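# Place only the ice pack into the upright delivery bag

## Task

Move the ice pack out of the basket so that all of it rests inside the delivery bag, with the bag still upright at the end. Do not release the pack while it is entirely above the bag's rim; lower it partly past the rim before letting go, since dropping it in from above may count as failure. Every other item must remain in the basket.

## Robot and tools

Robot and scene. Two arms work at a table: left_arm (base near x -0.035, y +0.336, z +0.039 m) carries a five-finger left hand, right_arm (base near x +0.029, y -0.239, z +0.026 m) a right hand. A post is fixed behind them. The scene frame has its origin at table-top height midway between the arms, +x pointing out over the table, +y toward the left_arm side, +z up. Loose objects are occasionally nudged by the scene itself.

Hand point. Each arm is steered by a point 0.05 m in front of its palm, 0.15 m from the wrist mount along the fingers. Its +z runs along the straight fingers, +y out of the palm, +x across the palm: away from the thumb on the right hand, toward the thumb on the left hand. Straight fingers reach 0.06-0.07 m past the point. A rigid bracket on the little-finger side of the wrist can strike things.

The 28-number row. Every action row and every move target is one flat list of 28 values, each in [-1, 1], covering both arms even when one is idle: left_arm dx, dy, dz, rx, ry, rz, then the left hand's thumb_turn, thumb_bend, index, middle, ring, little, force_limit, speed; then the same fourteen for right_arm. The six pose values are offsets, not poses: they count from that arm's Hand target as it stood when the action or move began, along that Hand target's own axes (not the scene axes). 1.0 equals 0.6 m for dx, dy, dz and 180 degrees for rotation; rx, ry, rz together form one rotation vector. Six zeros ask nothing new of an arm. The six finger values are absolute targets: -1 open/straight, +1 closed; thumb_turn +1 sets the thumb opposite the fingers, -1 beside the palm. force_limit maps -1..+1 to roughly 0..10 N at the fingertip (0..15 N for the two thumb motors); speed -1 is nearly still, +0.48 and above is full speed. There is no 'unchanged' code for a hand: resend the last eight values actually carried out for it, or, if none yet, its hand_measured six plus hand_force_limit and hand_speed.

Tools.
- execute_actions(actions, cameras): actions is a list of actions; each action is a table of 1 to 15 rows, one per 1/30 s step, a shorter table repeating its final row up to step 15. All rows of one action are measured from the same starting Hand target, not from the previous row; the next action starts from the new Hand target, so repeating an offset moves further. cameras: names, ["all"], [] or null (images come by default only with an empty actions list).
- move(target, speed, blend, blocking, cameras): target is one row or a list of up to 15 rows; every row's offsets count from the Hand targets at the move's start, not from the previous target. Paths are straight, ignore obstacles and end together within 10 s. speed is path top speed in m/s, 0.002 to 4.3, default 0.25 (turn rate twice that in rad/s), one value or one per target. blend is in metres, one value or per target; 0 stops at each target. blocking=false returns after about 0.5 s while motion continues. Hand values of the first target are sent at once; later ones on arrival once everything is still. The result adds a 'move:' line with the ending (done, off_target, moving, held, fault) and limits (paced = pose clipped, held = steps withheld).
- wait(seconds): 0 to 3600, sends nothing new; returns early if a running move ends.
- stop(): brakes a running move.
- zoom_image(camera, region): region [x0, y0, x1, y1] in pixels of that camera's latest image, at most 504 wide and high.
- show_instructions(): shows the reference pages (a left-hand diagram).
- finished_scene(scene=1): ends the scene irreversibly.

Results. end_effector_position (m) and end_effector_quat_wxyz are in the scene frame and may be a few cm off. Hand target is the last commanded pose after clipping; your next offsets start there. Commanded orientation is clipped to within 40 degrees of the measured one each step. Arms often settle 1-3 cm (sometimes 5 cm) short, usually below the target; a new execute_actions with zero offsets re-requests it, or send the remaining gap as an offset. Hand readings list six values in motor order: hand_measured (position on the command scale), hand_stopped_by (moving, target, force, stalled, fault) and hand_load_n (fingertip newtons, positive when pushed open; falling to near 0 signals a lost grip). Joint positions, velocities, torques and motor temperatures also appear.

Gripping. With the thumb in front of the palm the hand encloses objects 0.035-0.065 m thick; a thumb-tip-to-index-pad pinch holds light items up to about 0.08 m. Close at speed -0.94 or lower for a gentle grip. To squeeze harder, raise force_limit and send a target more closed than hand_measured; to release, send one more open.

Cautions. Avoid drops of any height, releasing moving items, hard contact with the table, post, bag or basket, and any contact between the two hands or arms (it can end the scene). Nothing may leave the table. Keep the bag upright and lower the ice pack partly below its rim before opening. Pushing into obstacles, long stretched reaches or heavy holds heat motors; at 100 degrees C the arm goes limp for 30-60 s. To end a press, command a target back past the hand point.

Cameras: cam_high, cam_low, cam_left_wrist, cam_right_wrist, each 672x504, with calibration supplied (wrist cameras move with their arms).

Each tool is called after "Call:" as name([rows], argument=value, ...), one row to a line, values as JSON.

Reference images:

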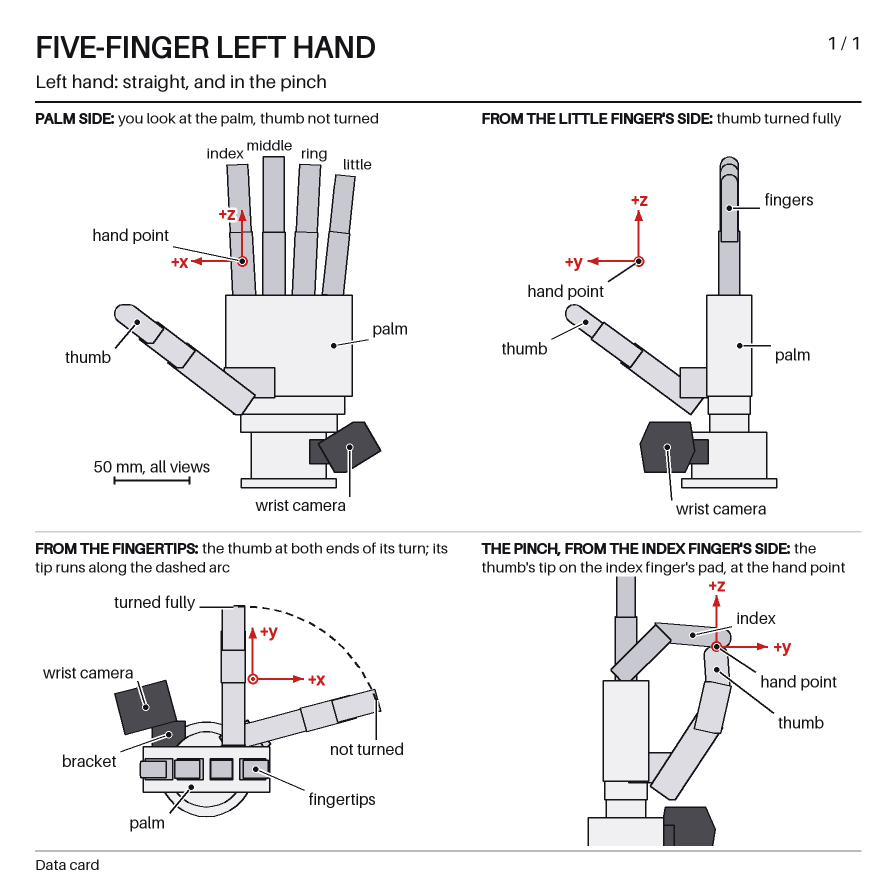

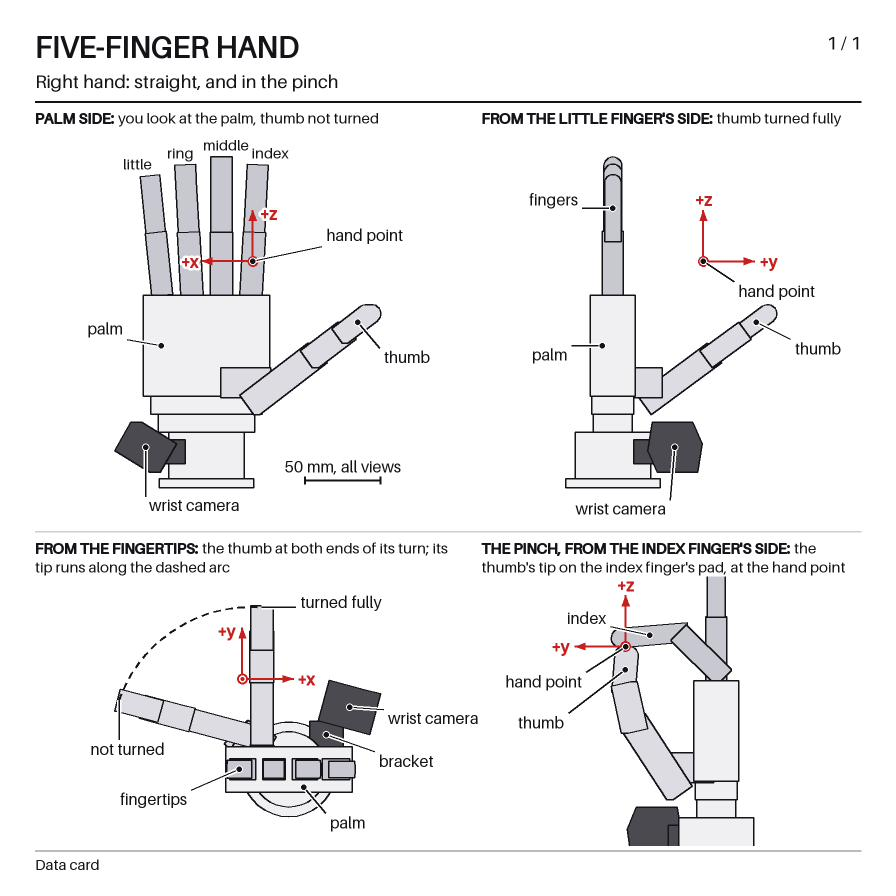

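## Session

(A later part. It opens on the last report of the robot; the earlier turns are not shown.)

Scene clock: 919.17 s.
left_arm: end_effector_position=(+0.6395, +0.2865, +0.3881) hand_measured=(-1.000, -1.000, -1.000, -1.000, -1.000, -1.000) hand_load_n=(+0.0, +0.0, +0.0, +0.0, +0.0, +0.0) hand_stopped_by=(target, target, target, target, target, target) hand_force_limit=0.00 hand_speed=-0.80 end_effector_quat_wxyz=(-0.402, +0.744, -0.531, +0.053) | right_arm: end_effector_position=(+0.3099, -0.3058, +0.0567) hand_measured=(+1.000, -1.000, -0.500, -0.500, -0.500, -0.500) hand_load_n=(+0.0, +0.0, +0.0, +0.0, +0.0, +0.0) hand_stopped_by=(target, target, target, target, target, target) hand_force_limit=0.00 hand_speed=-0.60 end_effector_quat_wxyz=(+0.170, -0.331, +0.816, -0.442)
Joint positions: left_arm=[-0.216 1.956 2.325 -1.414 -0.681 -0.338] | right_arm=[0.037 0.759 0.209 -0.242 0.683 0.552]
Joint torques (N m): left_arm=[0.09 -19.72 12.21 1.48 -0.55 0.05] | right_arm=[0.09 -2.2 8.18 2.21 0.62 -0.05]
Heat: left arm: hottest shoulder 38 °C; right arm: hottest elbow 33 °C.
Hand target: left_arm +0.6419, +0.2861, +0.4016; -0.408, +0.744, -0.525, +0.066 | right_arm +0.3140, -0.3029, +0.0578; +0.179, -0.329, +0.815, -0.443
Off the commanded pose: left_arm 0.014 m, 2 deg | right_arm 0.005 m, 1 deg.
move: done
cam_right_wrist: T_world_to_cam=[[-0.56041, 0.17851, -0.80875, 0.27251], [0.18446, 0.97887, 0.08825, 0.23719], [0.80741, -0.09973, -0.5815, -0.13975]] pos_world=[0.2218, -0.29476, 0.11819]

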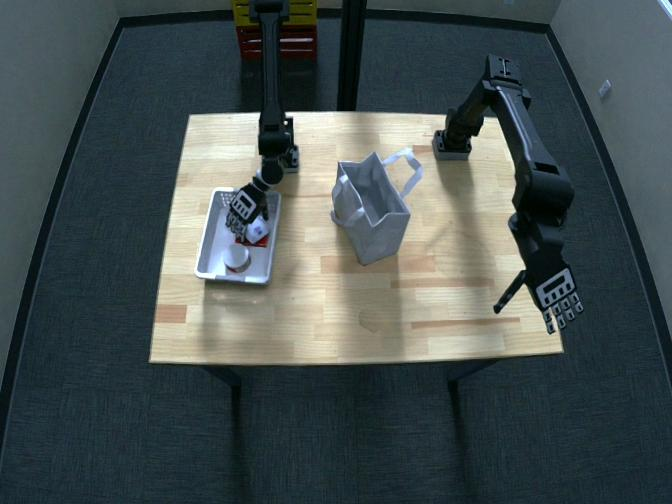

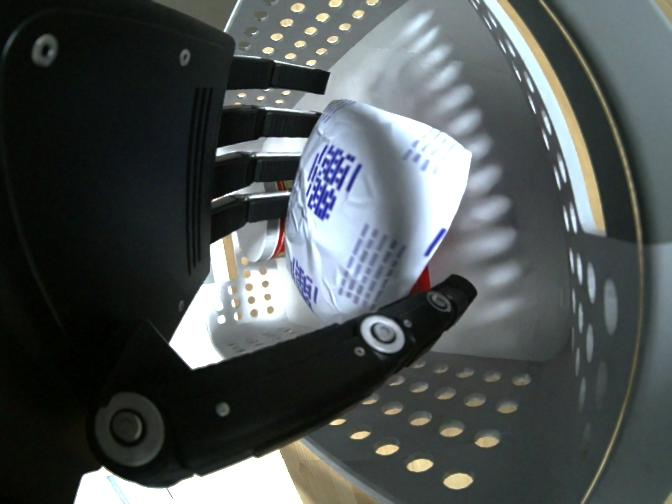

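Call:
move(target=[0,0,0,0,0,0,-1,-1,-1,-1,-1,-1,0,-0.8,0,0.0112,0.0073,0,0,0,1,-1,-0.5,-0.5,-0.5,-0.5,0,-0.6], cameras=["cam_high","cam_right_wrist"], speed=0.05)

Call:
zoom_image(camera="cam_right_wrist", region=[200, 40, 560, 400])

Scene clock: 925.33 s.
left_arm: end_effector_position=(+0.6395, +0.2865, +0.3881) hand_measured=(-1.000, -1.000, -1.000, -1.000, -1.000, -1.000) hand_load_n=(+0.0, +0.0, +0.0, +0.0, +0.0, +0.0) hand_stopped_by=(target, target, target, target, target, target) hand_force_limit=0.00 hand_speed=-0.80 end_effector_quat_wxyz=(-0.402, +0.744, -0.531, +0.053) | right_arm: end_effector_position=(+0.3148, -0.3062, +0.0550) hand_measured=(+1.000, -1.000, -0.500, -0.500, -0.500, -0.500) hand_load_n=(+0.0, +0.0, +0.0, -0.5, +0.0, +0.0) hand_stopped_by=(target, target, target, target, target, target) hand_force_limit=0.00 hand_speed=-0.60 end_effector_quat_wxyz=(+0.177, -0.326, +0.815, -0.446)
Joint positions: left_arm=[-0.216 1.956 2.325 -1.414 -0.681 -0.338] | right_arm=[0.038 0.785 0.203 -0.193 0.688 0.553]
Joint torques (N m): left_arm=[0.03 -19.66 12.21 1.47 -0.55 0.05] | right_arm=[-0.56 -1.49 7.58 1.89 0.42 -0.11]
Motor temperatures (°C): left_arm=[27 38 38 26 32 25] | right_arm=[24 27 32 24 23 24]
Heat: left arm: hottest shoulder 38 °C; right arm: hottest elbow 32 °C.
Hand target: left_arm +0.6419, +0.2861, +0.4016; -0.408, +0.744, -0.525, +0.066 | right_arm +0.3140, -0.3028, +0.0498; +0.179, -0.329, +0.815, -0.443
Off the commanded pose: left_arm 0.014 m, 2 deg | right_arm 0.006 m, 0 deg.
move: done
cam_right_wrist: T_world_to_cam=[[-0.54576, 0.17844, -0.81872, 0.26982], [0.1858, 0.97851, 0.08941, 0.23626], [0.81708, -0.10332, -0.56718, -0.14956]] pos_world=[0.22557, -0.29478, 0.11496]

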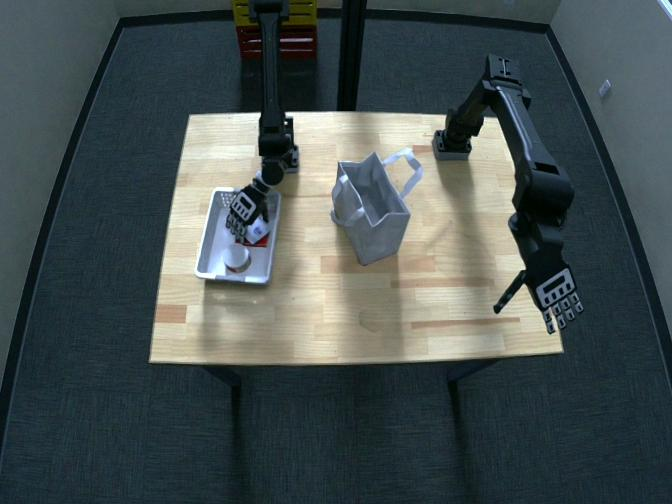

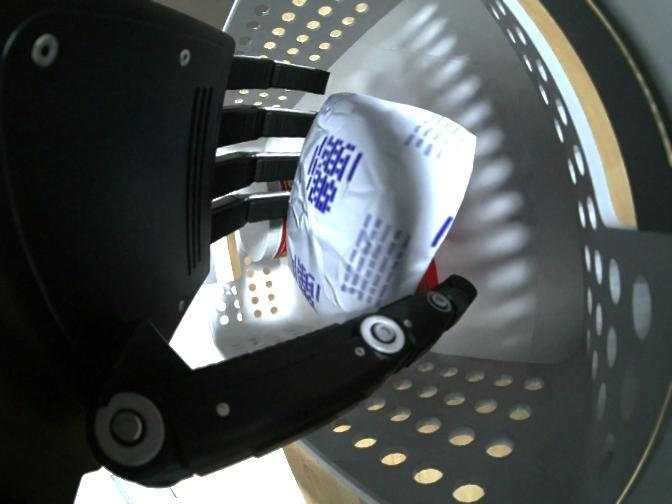

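Scaled by 1.400 from the camera's image (finer frame: 960x720).

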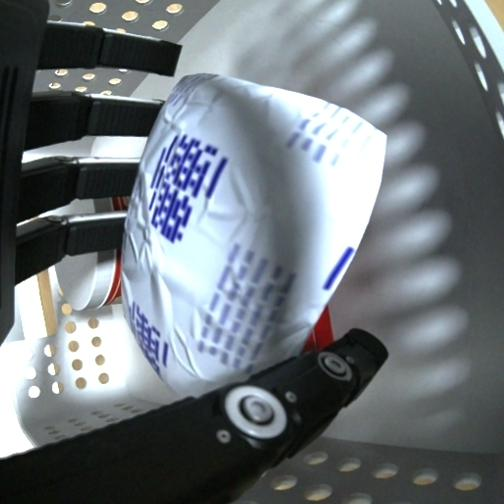

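Call:
move(target=[0,0,0,0,0,0,-1,-1,-1,-1,-1,-1,0,-0.8,0,0,0,0,0,0,1,-0.3,0,0,0,-0.5,-0.2,-0.9], cameras=["cam_high","cam_right_wrist"])

Call:
zoom_image(camera="cam_right_wrist", region=[200, 40, 560, 400])

Scene clock: 937.60 s.
left_arm: end_effector_position=(+0.6395, +0.2865, +0.3881) hand_measured=(-1.000, -1.000, -1.000, -1.000, -1.000, -1.000) hand_load_n=(+0.0, +0.0, +0.0, +0.0, +0.0, +0.0) hand_stopped_by=(target, target, target, target, target, target) hand_force_limit=0.00 hand_speed=-0.80 end_effector_quat_wxyz=(-0.402, +0.744, -0.531, +0.053) | right_arm: end_effector_position=(+0.3170, -0.3069, +0.0570) hand_measured=(+1.000, -0.824, -0.166, -0.112, -0.074, -0.500) hand_load_n=(+2.5, +6.0, +2.0, +3.0, +4.0, +0.0) hand_stopped_by=(target, force, force, force, force, target) hand_force_limit=-0.20 hand_speed=-0.90 end_effector_quat_wxyz=(+0.180, -0.323, +0.814, -0.449)
Joint positions: left_arm=[-0.216 1.956 2.325 -1.414 -0.681 -0.338] | right_arm=[0.038 0.785 0.203 -0.181 0.692 0.553]
Joint torques (N m): left_arm=[0.09 -19.78 12.18 1.48 -0.55 0.05] | right_arm=[-0.56 -1.2 7.43 1.51 0.13 -0.12]
Heat: left arm: hottest shoulder 38 °C; right arm: hottest elbow 32 °C.
Hand target: left_arm +0.6419, +0.2861, +0.4016; -0.408, +0.744, -0.525, +0.066 | right_arm +0.3141, -0.3028, +0.0498; +0.179, -0.329, +0.815, -0.443
Off the commanded pose: left_arm 0.014 m, 2 deg | right_arm 0.009 m, 1 deg.
move: done
cam_right_wrist: T_world_to_cam=[[-0.53573, 0.17803, -0.82541, 0.26987], [0.18767, 0.97818, 0.08918, 0.2357], [0.82327, -0.10713, -0.55745, -0.15398]] pos_world=[0.22711, -0.2951, 0.1159]

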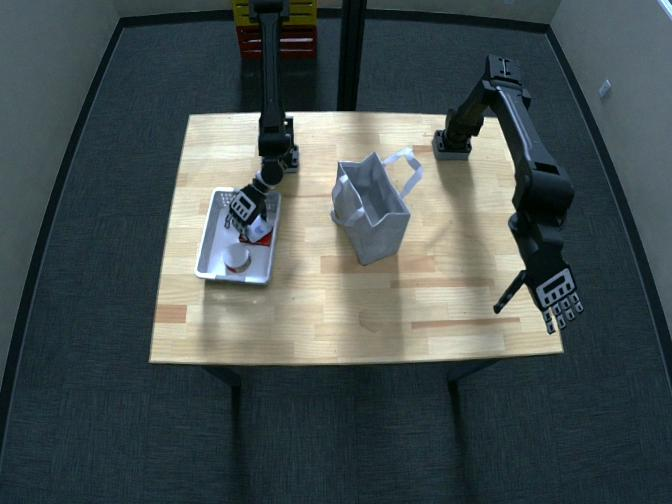

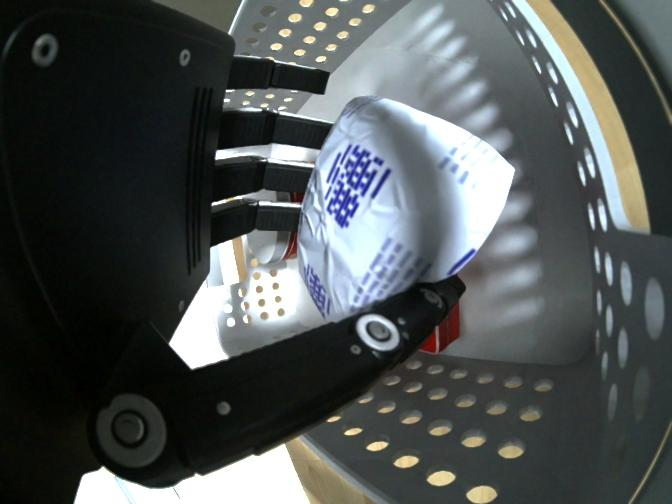

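Scaled by 1.400 from the camera's image (finer frame: 960x720).

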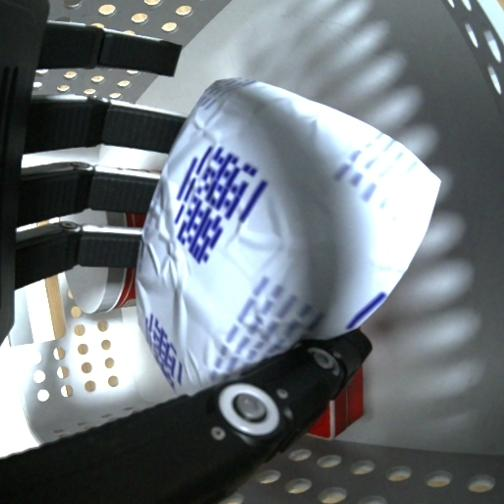

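Call:
move([
  [0,0,0,0,0,0,-1,-1,-1,-1,-1,-1,0,-0.8,0,0,0,0,0,0,1,-1,-0.5,-0.5,-0.5,-0.5,-0.2,-0.7],
  [0,0,0,0,0,0,-1,-1,-1,-1,-1,-1,0,-0.8,0,0.001,-0.0232,0,0,0,1,-1,-0.5,-0.5,-0.5,-0.5,-0.2,-0.7],
], cameras=["cam_high","cam_right_wrist"], speed=0.05)

Call:
zoom_image(camera="cam_right_wrist", region=[200, 40, 560, 400])

Call:
zoom_image(camera="cam_high", region=[190, 180, 290, 300])

Scene clock: 964.63 s.
left_arm: end_effector_position=(+0.6395, +0.2865, +0.3881) hand_measured=(-1.000, -1.000, -1.000, -1.000, -1.000, -1.000) hand_load_n=(+0.0, +0.0, +0.0, +0.0, +0.0, +0.0) hand_stopped_by=(target, target, target, target, target, target) hand_force_limit=0.00 hand_speed=-0.80 end_effector_quat_wxyz=(-0.402, +0.744, -0.531, +0.053) | right_arm: end_effector_position=(+0.3070, -0.2967, +0.0575) hand_measured=(+1.000, -1.000, -0.500, -0.500, -0.500, -0.500) hand_load_n=(+0.0, +0.0, +0.0, +0.0, +0.0, +0.0) hand_stopped_by=(target, target, target, target, target, target) hand_force_limit=-0.20 hand_speed=-0.70 end_effector_quat_wxyz=(+0.179, -0.327, +0.815, -0.445)
Joint positions: left_arm=[-0.216 1.956 2.325 -1.414 -0.681 -0.338] | right_arm=[0.092 0.732 0.199 -0.271 0.722 0.603]
Joint torques (N m): left_arm=[0.15 -19.72 12.19 1.5 -0.55 0.05] | right_arm=[-2.08 -1.61 8.17 0.66 0.62 -0.05]
Heat: left arm: hottest shoulder 38 °C; right arm: hottest elbow 31 °C.
Hand target: left_arm +0.6419, +0.2861, +0.4016; -0.408, +0.744, -0.525, +0.066 | right_arm +0.3057, -0.2942, +0.0569; +0.179, -0.329, +0.815, -0.443
Off the commanded pose: left_arm 0.014 m, 2 deg | right_arm 0.003 m, 0 deg.
move: done
cam_right_wrist: T_world_to_cam=[[-0.54368, 0.17886, -0.82001, 0.26549], [0.1818, 0.97893, 0.09299, 0.22928], [0.81937, -0.09853, -0.56474, -0.14027]] pos_world=[0.21759, -0.28576, 0.11716]

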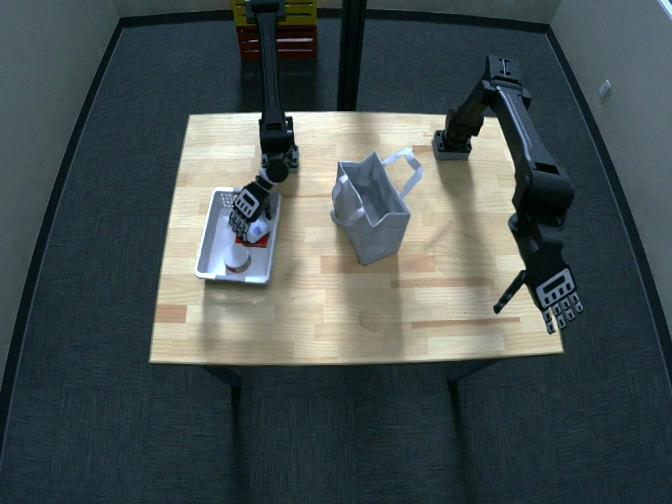

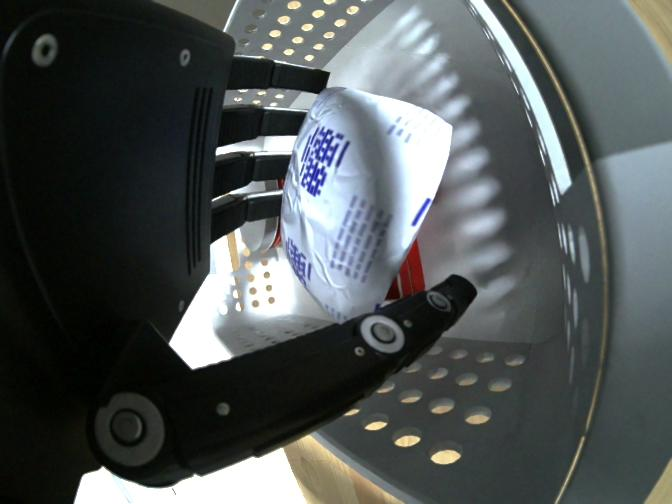

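Scaled by 1.400 from the camera's image (finer frame: 960x720).

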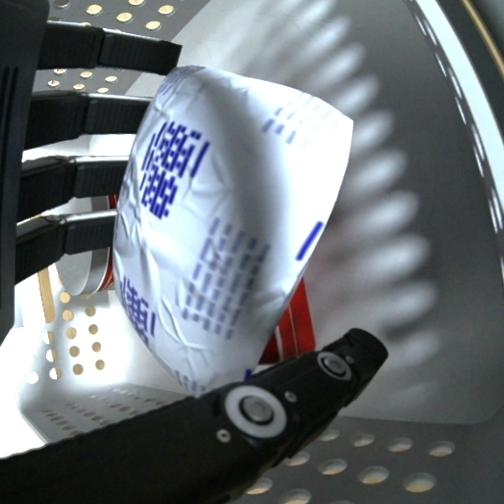

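Scaled by 4.200 from the camera's image (finer frame: 960x720).

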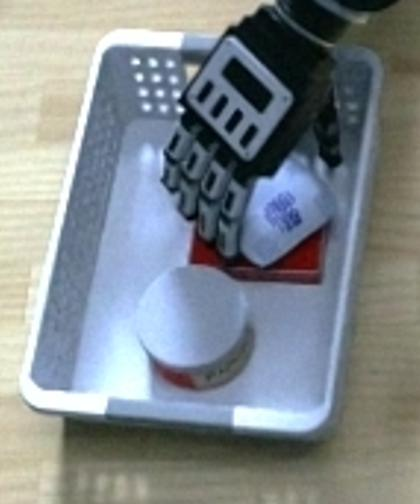

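Call:
move(target=[0,0,0,0,0,0,-1,-1,-1,-1,-1,-1,0,-0.8,0,0,0,0,0,0,1,0,-0.3,-0.3,-0.3,-0.4,-0.2,-0.9], cameras=["cam_high","cam_right_wrist"])

Call:
zoom_image(camera="cam_right_wrist", region=[200, 40, 560, 400])

Scene clock: 973.27 s.
left_arm: end_effector_position=(+0.6395, +0.2865, +0.3881) hand_measured=(-1.000, -1.000, -1.000, -1.000, -1.000, -1.000) hand_load_n=(+0.0, +0.0, +0.0, +0.0, +0.0, +0.0) hand_stopped_by=(target, target, target, target, target, target) hand_force_limit=0.00 hand_speed=-0.80 end_effector_quat_wxyz=(-0.402, +0.744, -0.531, +0.053) | right_arm: end_effector_position=(+0.3070, -0.2969, +0.0576) hand_measured=(+1.000, -0.646, -0.300, -0.300, -0.300, -0.400) hand_load_n=(+0.5, +6.0, +3.0, +1.0, +1.0, +0.0) hand_stopped_by=(target, force, target, target, target, target) hand_force_limit=-0.20 hand_speed=-0.90 end_effector_quat_wxyz=(+0.179, -0.326, +0.815, -0.445)
Joint positions: left_arm=[-0.216 1.956 2.325 -1.414 -0.681 -0.338] | right_arm=[0.092 0.732 0.199 -0.271 0.723 0.603]
Joint torques (N m): left_arm=[0.09 -19.72 12.19 1.47 -0.54 0.05] | right_arm=[-0.26 -2.32 8.39 0.8 0.57 -0.15]
Heat: left arm: hottest shoulder 38 °C; right arm: hottest elbow 31 °C.
Hand target: left_arm +0.6419, +0.2861, +0.4016; -0.408, +0.744, -0.525, +0.066 | right_arm +0.3057, -0.2941, +0.0568; +0.179, -0.329, +0.815, -0.443
Off the commanded pose: left_arm 0.014 m, 2 deg | right_arm 0.003 m, 0 deg.
move: done
cam_right_wrist: T_world_to_cam=[[-0.54296, 0.17911, -0.82044, 0.2655], [0.1832, 0.97872, 0.09243, 0.2291], [0.81953, -0.10012, -0.56422, -0.14069]] pos_world=[0.21749, -0.28586, 0.11727]

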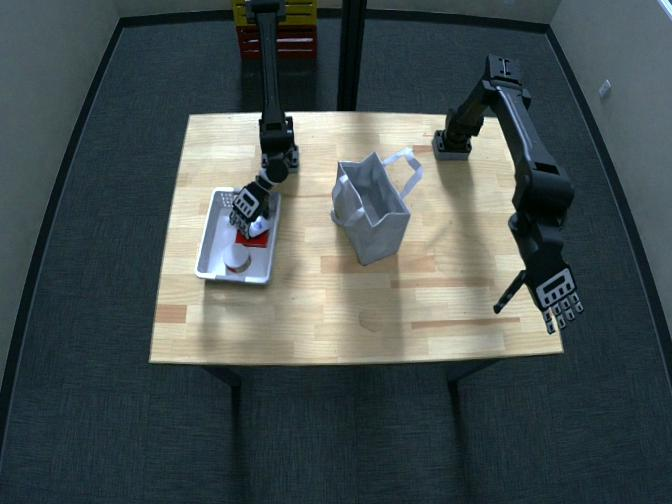

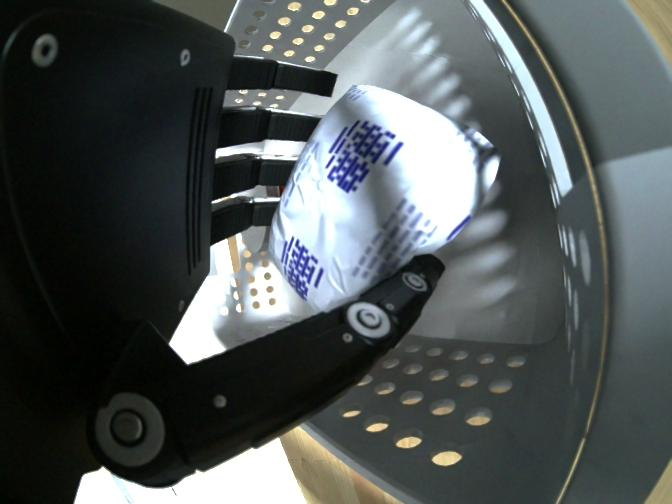

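Scaled by 1.400 from the camera's image (finer frame: 960x720).

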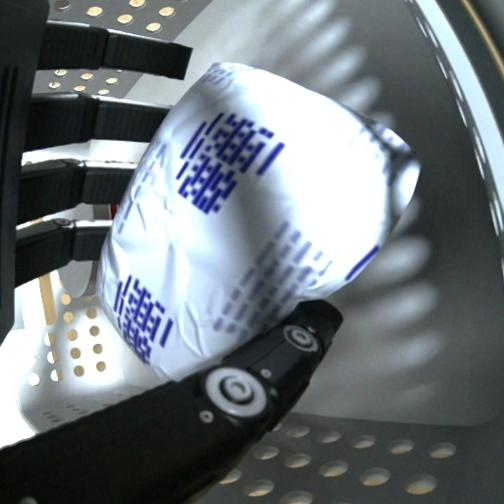

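Call:
move(target=[0,0,0,0,0,0,-1,-1,-1,-1,-1,-1,0,-0.8,0,0,0,0,0,0,1,0.05,-0.15,-0.1,-0.1,-0.2,0.0,-0.9], cameras=["cam_right_wrist"])

Scene clock: 979.50 s.
left_arm: end_effector_position=(+0.6395, +0.2865, +0.3881) hand_measured=(-1.000, -1.000, -1.000, -1.000, -1.000, -1.000) hand_load_n=(+0.0, +0.0, +0.0, +0.0, +0.0, +0.0) hand_stopped_by=(target, target, target, target, target, target) hand_force_limit=0.00 hand_speed=-0.80 end_effector_quat_wxyz=(-0.402, +0.744, -0.531, +0.053) | right_arm: end_effector_position=(+0.3068, -0.2974, +0.0578) hand_measured=(+1.000, -0.624, -0.150, -0.126, -0.102, -0.200) hand_load_n=(+4.0, +12.0, +3.0, +4.5, +4.5, +0.0) hand_stopped_by=(target, force, target, force, target, target) hand_force_limit=0.00 hand_speed=-0.90 end_effector_quat_wxyz=(+0.178, -0.325, +0.814, -0.446)
Joint positions: left_arm=[-0.216 1.956 2.325 -1.414 -0.681 -0.338] | right_arm=[0.092 0.732 0.199 -0.271 0.726 0.603]
Joint torques (N m): left_arm=[0.09 -19.72 12.22 1.5 -0.55 0.04] | right_arm=[-0.21 -2.67 8.12 0.83 0.44 -0.08]
Heat: left arm: hottest shoulder 38 °C; right arm: hottest elbow 30 °C.
Hand target: left_arm +0.6419, +0.2861, +0.4016; -0.408, +0.744, -0.525, +0.066 | right_arm +0.3057, -0.2942, +0.0568; +0.179, -0.329, +0.815, -0.443
Off the commanded pose: left_arm 0.014 m, 2 deg | right_arm 0.004 m, 1 deg.
move: done
cam_right_wrist: T_world_to_cam=[[-0.54251, 0.17859, -0.82085, 0.26537], [0.18503, 0.97855, 0.09062, 0.22908], [0.81942, -0.10272, -0.56391, -0.14133]] pos_world=[0.21739, -0.28608, 0.11737]

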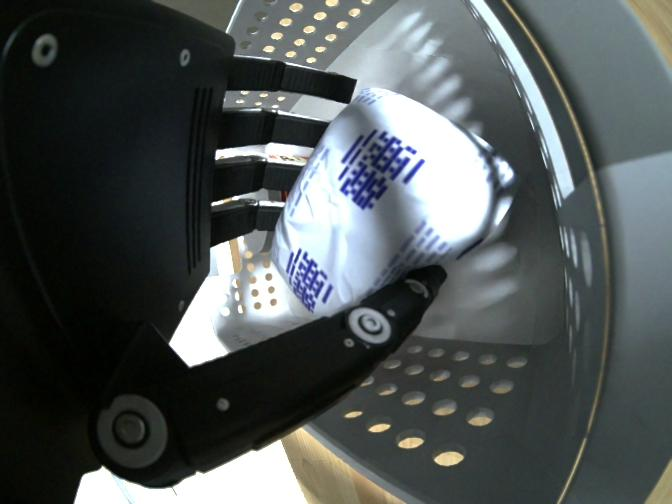

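Call:
move(target=[0,0,0,0,0,0,-1,-1,-1,-1,-1,-1,0,-0.8,0,-0.0699,-0.0454,0,0,0,1,0.05,-0.15,-0.1,-0.1,-0.2,0.0,-0.9], cameras=["cam_high","cam_right_wrist"], speed=0.05)

Call:
zoom_image(camera="cam_high", region=[190, 180, 290, 300])

Scene clock: 987.37 s.
left_arm: end_effector_position=(+0.6395, +0.2865, +0.3881) hand_measured=(-1.000, -1.000, -1.000, -1.000, -1.000, -1.000) hand_load_n=(+0.0, +0.0, +0.0, +0.0, +0.0, +0.0) hand_stopped_by=(target, target, target, target, target, target) hand_force_limit=0.00 hand_speed=-0.80 end_effector_quat_wxyz=(-0.402, +0.744, -0.531, +0.053) | right_arm: end_effector_position=(+0.2857, -0.2987, +0.0744) hand_measured=(+1.000, -0.624, -0.150, -0.126, -0.102, -0.200) hand_load_n=(+4.0, +12.0, +3.0, +3.5, +4.5, -0.5) hand_stopped_by=(target, force, target, force, target, target) hand_force_limit=0.00 hand_speed=-0.90 end_effector_quat_wxyz=(+0.151, -0.341, +0.819, -0.436)
Joint positions: left_arm=[-0.216 1.956 2.325 -1.414 -0.681 -0.338] | right_arm=[0.092 0.611 0.246 -0.506 0.722 0.605]
Joint torques (N m): left_arm=[0.03 -19.66 12.21 1.48 -0.55 0.05] | right_arm=[-0.79 -1.73 13.27 0.8 0.54 -0.08]
Heat: left arm: hottest shoulder 38 °C; right arm: hottest elbow 30 °C.
Hand target: left_arm +0.6419, +0.2861, +0.4016; -0.408, +0.744, -0.525, +0.066 | right_arm +0.3056, -0.2941, +0.1068; +0.179, -0.329, +0.815, -0.443
Off the commanded pose: left_arm 0.014 m, 2 deg | right_arm 0.038 m, 4 deg.
move: off_target (right_arm)
cam_right_wrist: T_world_to_cam=[[-0.59625, 0.17545, -0.78339, 0.27939], [0.18864, 0.97912, 0.07571, 0.233], [0.78032, -0.10264, -0.6169, -0.09968]] pos_world=[0.20041, -0.28738, 0.13974]

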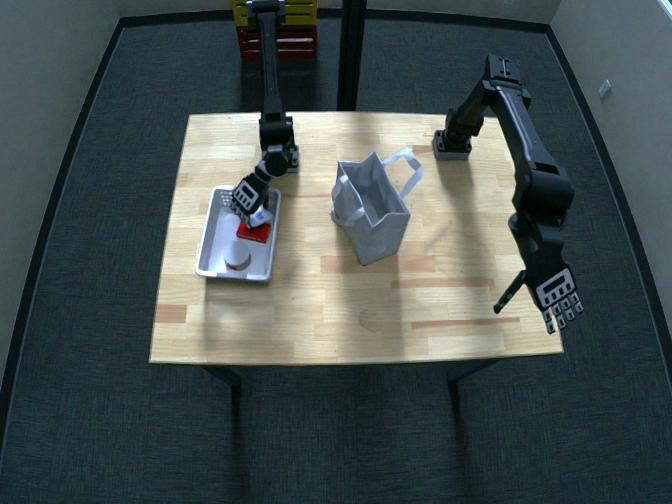

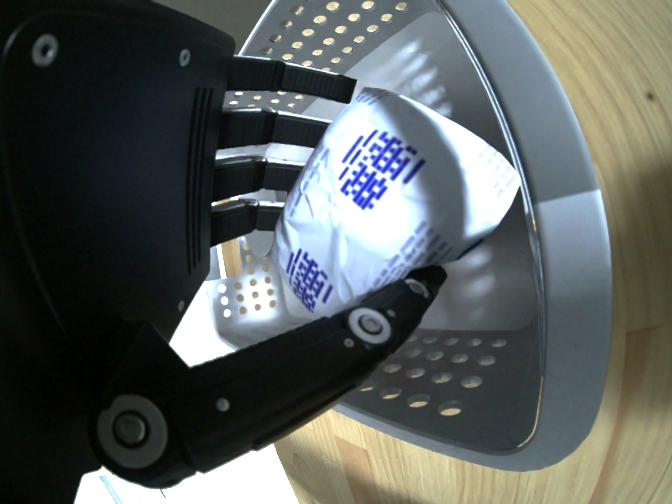

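Scaled by 4.200 from the camera's image (finer frame: 960x720).

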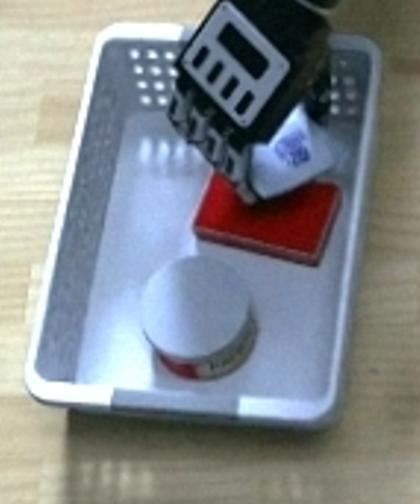

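Call:
move(target=[0,0,0,0,0,0,-1,-1,-1,-1,-1,-1,0,-0.8,-0.0045,-0.0842,-0.0332,0,0,0,1,0.05,-0.15,-0.1,-0.1,-0.2,0.0,-0.9], cameras=["cam_high","cam_right_wrist","cam_low"], speed=0.05)

Call:
zoom_image(camera="cam_high", region=[190, 180, 290, 300])

Scene clock: 1000.13 s.
left_arm: end_effector_position=(+0.6395, +0.2865, +0.3881) hand_measured=(-1.000, -1.000, -1.000, -1.000, -1.000, -1.000) hand_load_n=(+0.0, +0.0, +0.0, +0.0, +0.0, -0.5) hand_stopped_by=(target, target, target, target, target, target) hand_force_limit=0.00 hand_speed=-0.80 end_effector_quat_wxyz=(-0.402, +0.744, -0.531, +0.053) | right_arm: end_effector_position=(+0.2996, -0.2984, +0.1262) hand_measured=(+1.000, -0.624, -0.150, -0.126, -0.102, -0.200) hand_load_n=(+4.0, +12.0, +2.5, +3.5, +4.5, +0.0) hand_stopped_by=(target, force, target, force, target, target) hand_force_limit=0.00 hand_speed=-0.90 end_effector_quat_wxyz=(+0.156, -0.344, +0.818, -0.434)
Joint positions: left_arm=[-0.216 1.956 2.325 -1.414 -0.681 -0.338] | right_arm=[0.075 0.59 0.379 -0.64 0.701 0.582]
Joint torques (N m): left_arm=[0.09 -19.72 12.21 1.47 -0.55 0.05] | right_arm=[-2.73 -1.79 13.68 1.06 0.47 -0.19]
Heat: left arm: hottest shoulder 38 °C; right arm: hottest elbow 34 °C.
Hand target: left_arm +0.6419, +0.2861, +0.4016; -0.408, +0.744, -0.525, +0.066 | right_arm +0.3150, -0.3000, +0.1600; +0.179, -0.329, +0.815, -0.443
Off the commanded pose: left_arm 0.014 m, 2 deg | right_arm 0.037 m, 3 deg.
move: off_target (right_arm)
cam_right_wrist: T_world_to_cam=[[-0.59446, 0.17302, -0.78529, 0.32718], [0.17824, 0.98064, 0.08112, 0.22901], [0.78412, -0.09175, -0.61379, -0.07674]] pos_world=[0.21385, -0.28823, 0.19125]
Images, in order (width x height): cam_high 672x504, cam_low 672x504, cam_right_wrist 672x504.

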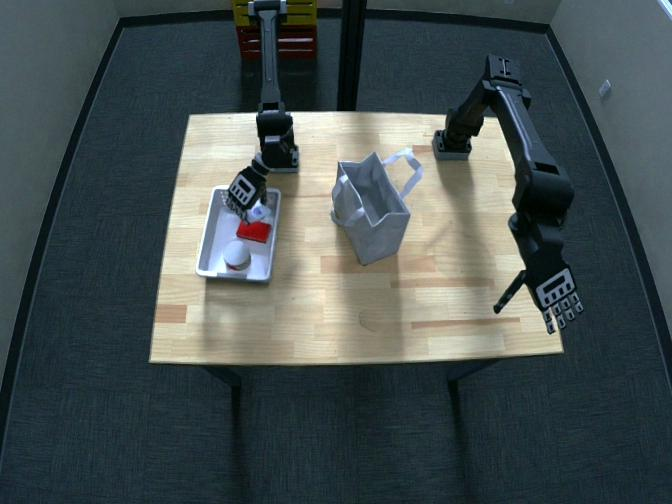

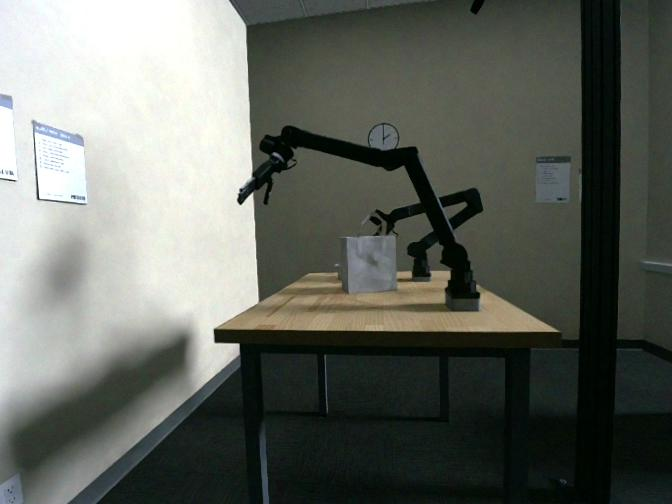

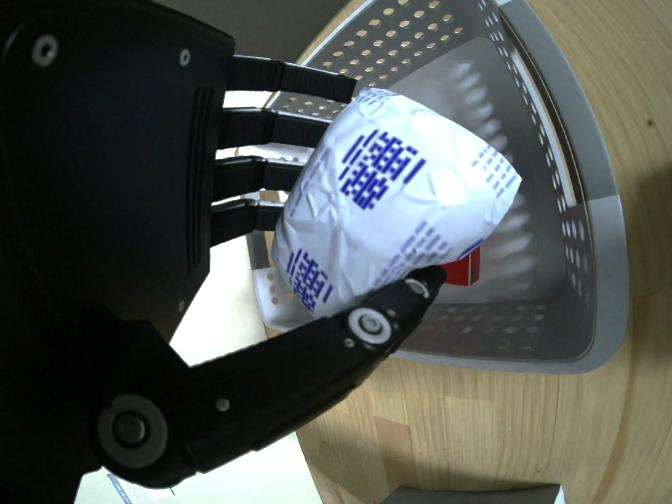

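Scaled by 4.200 from the camera's image (finer frame: 960x720).

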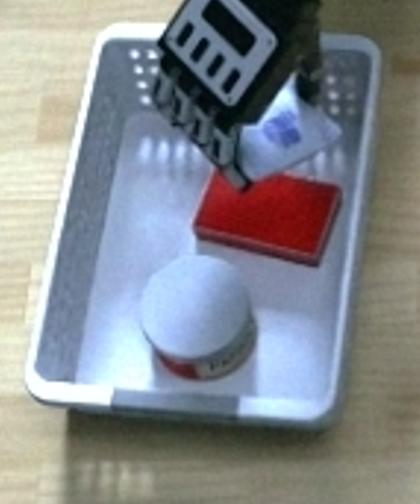

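Call:
move([
  [0,0,0,0,0,0,-1,-1,-1,-1,-1,-1,0,-0.8,-0.0175,-0.2203,-0.1503,0,0,0,1,0.05,-0.15,-0.1,-0.1,-0.2,0.0,-0.9],
  [0,0,0,0,0,0,-1,-1,-1,-1,-1,-1,0,-0.8,-0.2033,-0.3383,-0.4277,-0.2358,0.0736,0.1032,1,0.05,-0.15,-0.1,-0.1,-0.2,0.0,-0.9],
], cameras=["cam_high","cam_right_wrist","cam_low"], speed=0.12, blend=[0.04,0])

Call:
zoom_image(camera="cam_high", region=[200, 100, 440, 300])

Scene clock: 1069.30 s.
left_arm: end_effector_position=(+0.6395, +0.2865, +0.3881) hand_measured=(-1.000, -1.000, -1.000, -1.000, -1.000, -1.000) hand_load_n=(+0.0, +0.0, +0.0, +0.0, +0.5, +0.0) hand_stopped_by=(target, target, target, target, target, target) hand_force_limit=0.00 hand_speed=-0.80 end_effector_quat_wxyz=(-0.402, +0.744, -0.531, +0.053) | right_arm: end_effector_position=(+0.3284, -0.1380, +0.4433) hand_measured=(+1.000, -0.624, -0.150, -0.126, -0.102, -0.200) hand_load_n=(+3.5, +11.5, +3.0, +4.0, +4.5, +0.0) hand_stopped_by=(target, force, target, force, target, target) hand_force_limit=0.00 hand_speed=-0.90 end_effector_quat_wxyz=(+0.202, -0.222, +0.950, -0.089)
Joint positions: left_arm=[-0.216 1.956 2.325 -1.414 -0.681 -0.338] | right_arm=[0.222 0.953 1.463 -1.669 0.174 1.303]
Joint torques (N m): left_arm=[0.15 -19.72 12.19 1.48 -0.55 0.05] | right_arm=[-2.14 -4.66 12.31 0.42 -0.17 -0.02]
Motor temperatures (°C): left_arm=[27 38 39 26 32 25] | right_arm=[24 27 38 24 23 23]
Heat: left arm: hottest elbow 39 °C; right arm: hottest elbow 38 °C.
Hand target: left_arm +0.6419, +0.2861, +0.4016; -0.408, +0.744, -0.525, +0.066 | right_arm +0.3299, -0.1397, +0.4700; +0.024, -0.186, +0.975, -0.120
Off the commanded pose: left_arm 0.014 m, 2 deg | right_arm 0.027 m, 21 deg.
joint sent to its limit (right arm) — joint 4 (wrist pitch), lower limit. The joint targets are off in orientation, not in position.
move: off_target (right_arm)
cam_right_wrist: T_world_to_cam=[[-0.58451, 0.72774, -0.3588, 0.44977], [0.34352, 0.62257, 0.70313, -0.33847], [0.73508, 0.28773, -0.6139, 0.17857]] pos_world=[0.2479, -0.16798, 0.50899]
Images, in order (width x height): cam_high 672x504, cam_low 672x504, cam_right_wrist 672x504.

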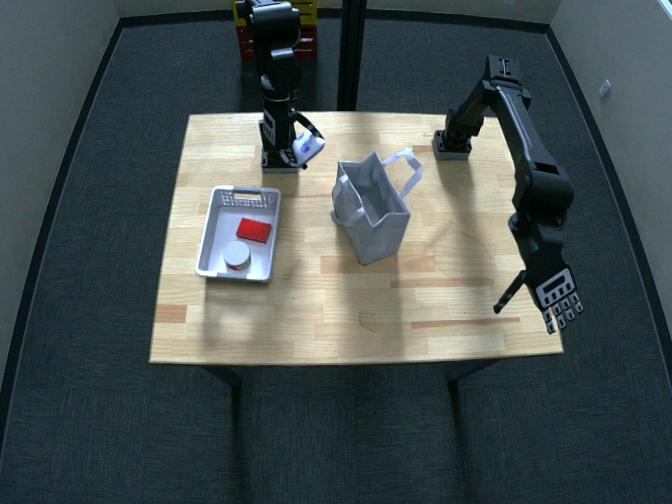

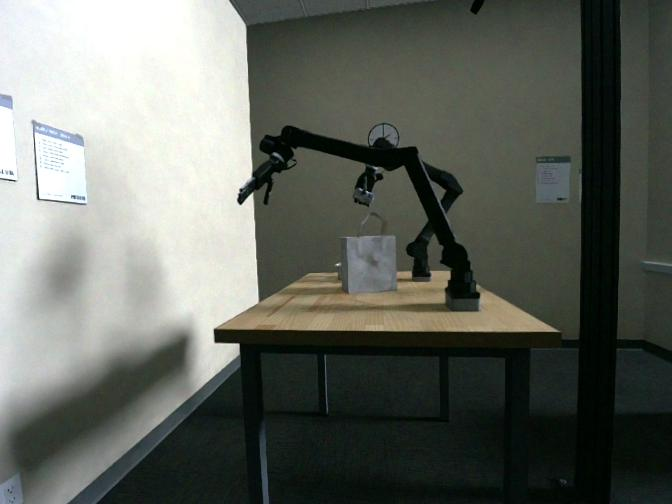

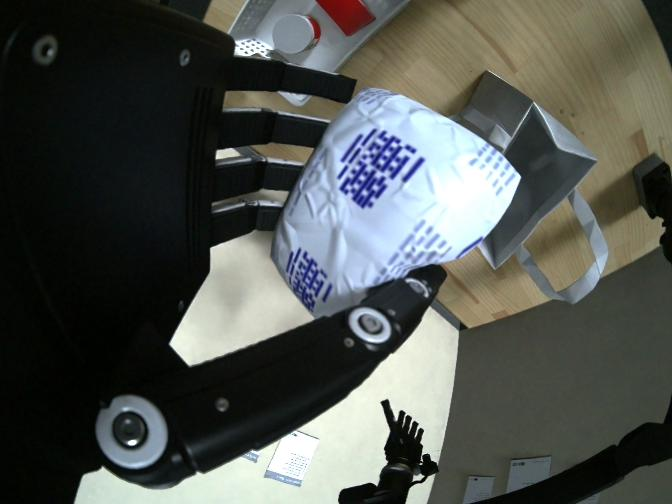

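Scaled by 2.100 from the camera's image (finer frame: 960x720).

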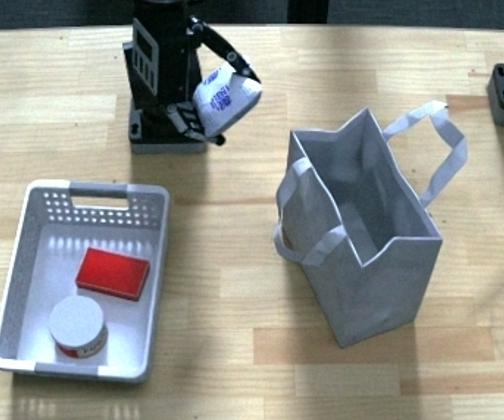

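Call:
move(target=[0,0,0,0,0,0,-1,-1,-1,-1,-1,-1,0,-0.8,0.0185,-0.0328,0.0597,0.0479,-0.1676,-0.4734,1,0.05,-0.15,-0.1,-0.1,-0.2,0.0,-0.9], cameras=["cam_high","cam_right_wrist","cam_low"], speed=0.3)

Scene clock: 1115.40 s.
left_arm: end_effector_position=(+0.6395, +0.2865, +0.3881) hand_measured=(-1.000, -1.000, -1.000, -1.000, -1.000, -1.000) hand_load_n=(+0.0, +0.0, +0.0, -0.5, -0.5, +0.0) hand_stopped_by=(target, target, target, target, target, target) hand_force_limit=0.00 hand_speed=-0.80 end_effector_quat_wxyz=(-0.402, +0.744, -0.531, +0.053) | right_arm: end_effector_position=(+0.3262, -0.1730, +0.4179) hand_measured=(+1.000, -0.624, -0.150, -0.126, -0.102, -0.200) hand_load_n=(+4.0, +12.0, +3.0, +4.0, +4.5, +0.0) hand_stopped_by=(target, force, target, force, target, target) hand_force_limit=0.00 hand_speed=-0.90 end_effector_quat_wxyz=(-0.163, +0.807, -0.557, +0.106)
Joint positions: left_arm=[-0.216 1.956 2.325 -1.414 -0.681 -0.338] | right_arm=[0.095 1.124 1.56 -1.629 -0.109 -0.242]
Joint torques (N m): left_arm=[0.15 -19.72 12.21 1.48 -0.55 0.05] | right_arm=[-0.09 -6.48 12.96 0.38 -0.28 -0.27]
Heat: left arm: hottest elbow 39 °C; right arm: hottest elbow 38 °C.
Hand target: left_arm +0.6419, +0.2861, +0.4016; -0.408, +0.744, -0.525, +0.066 | right_arm +0.3299, -0.1696, +0.4400; -0.179, +0.809, -0.546, +0.122
Off the commanded pose: left_arm 0.014 m, 2 deg | right_arm 0.023 m, 3 deg.
move: off_target (right_arm)
cam_right_wrist: T_world_to_cam=[[-0.72962, -0.56403, -0.38669, 0.30035], [-0.68385, 0.59984, 0.41538, 0.15336], [-0.00233, 0.56751, -0.82336, 0.55116]] pos_world=[0.3253, -0.23538, 0.50624]
Images, in order (width x height): cam_high 672x504, cam_low 672x504, cam_right_wrist 672x504.

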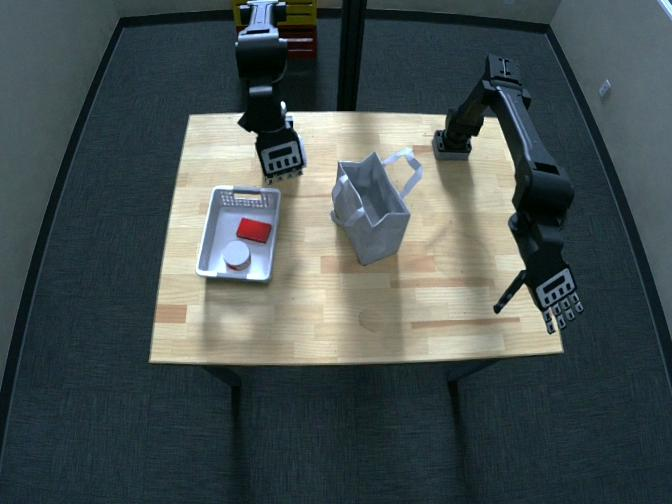

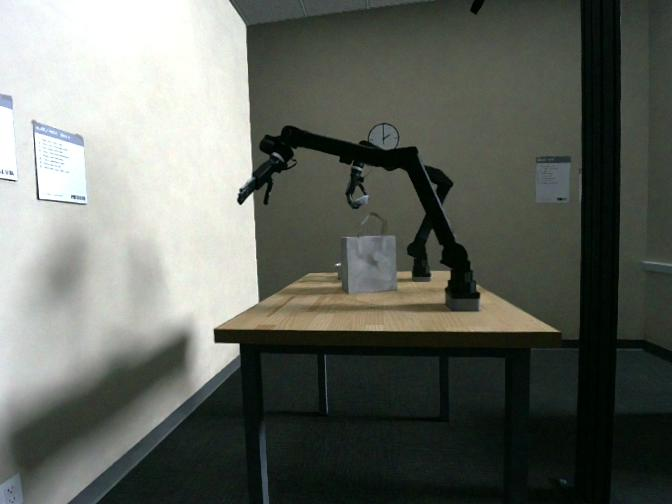

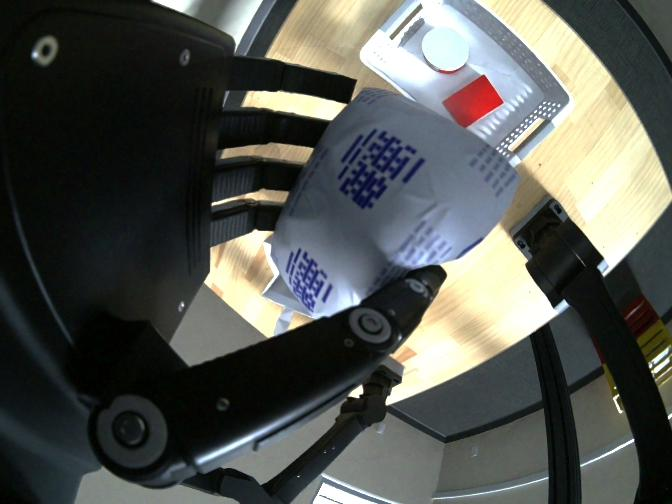

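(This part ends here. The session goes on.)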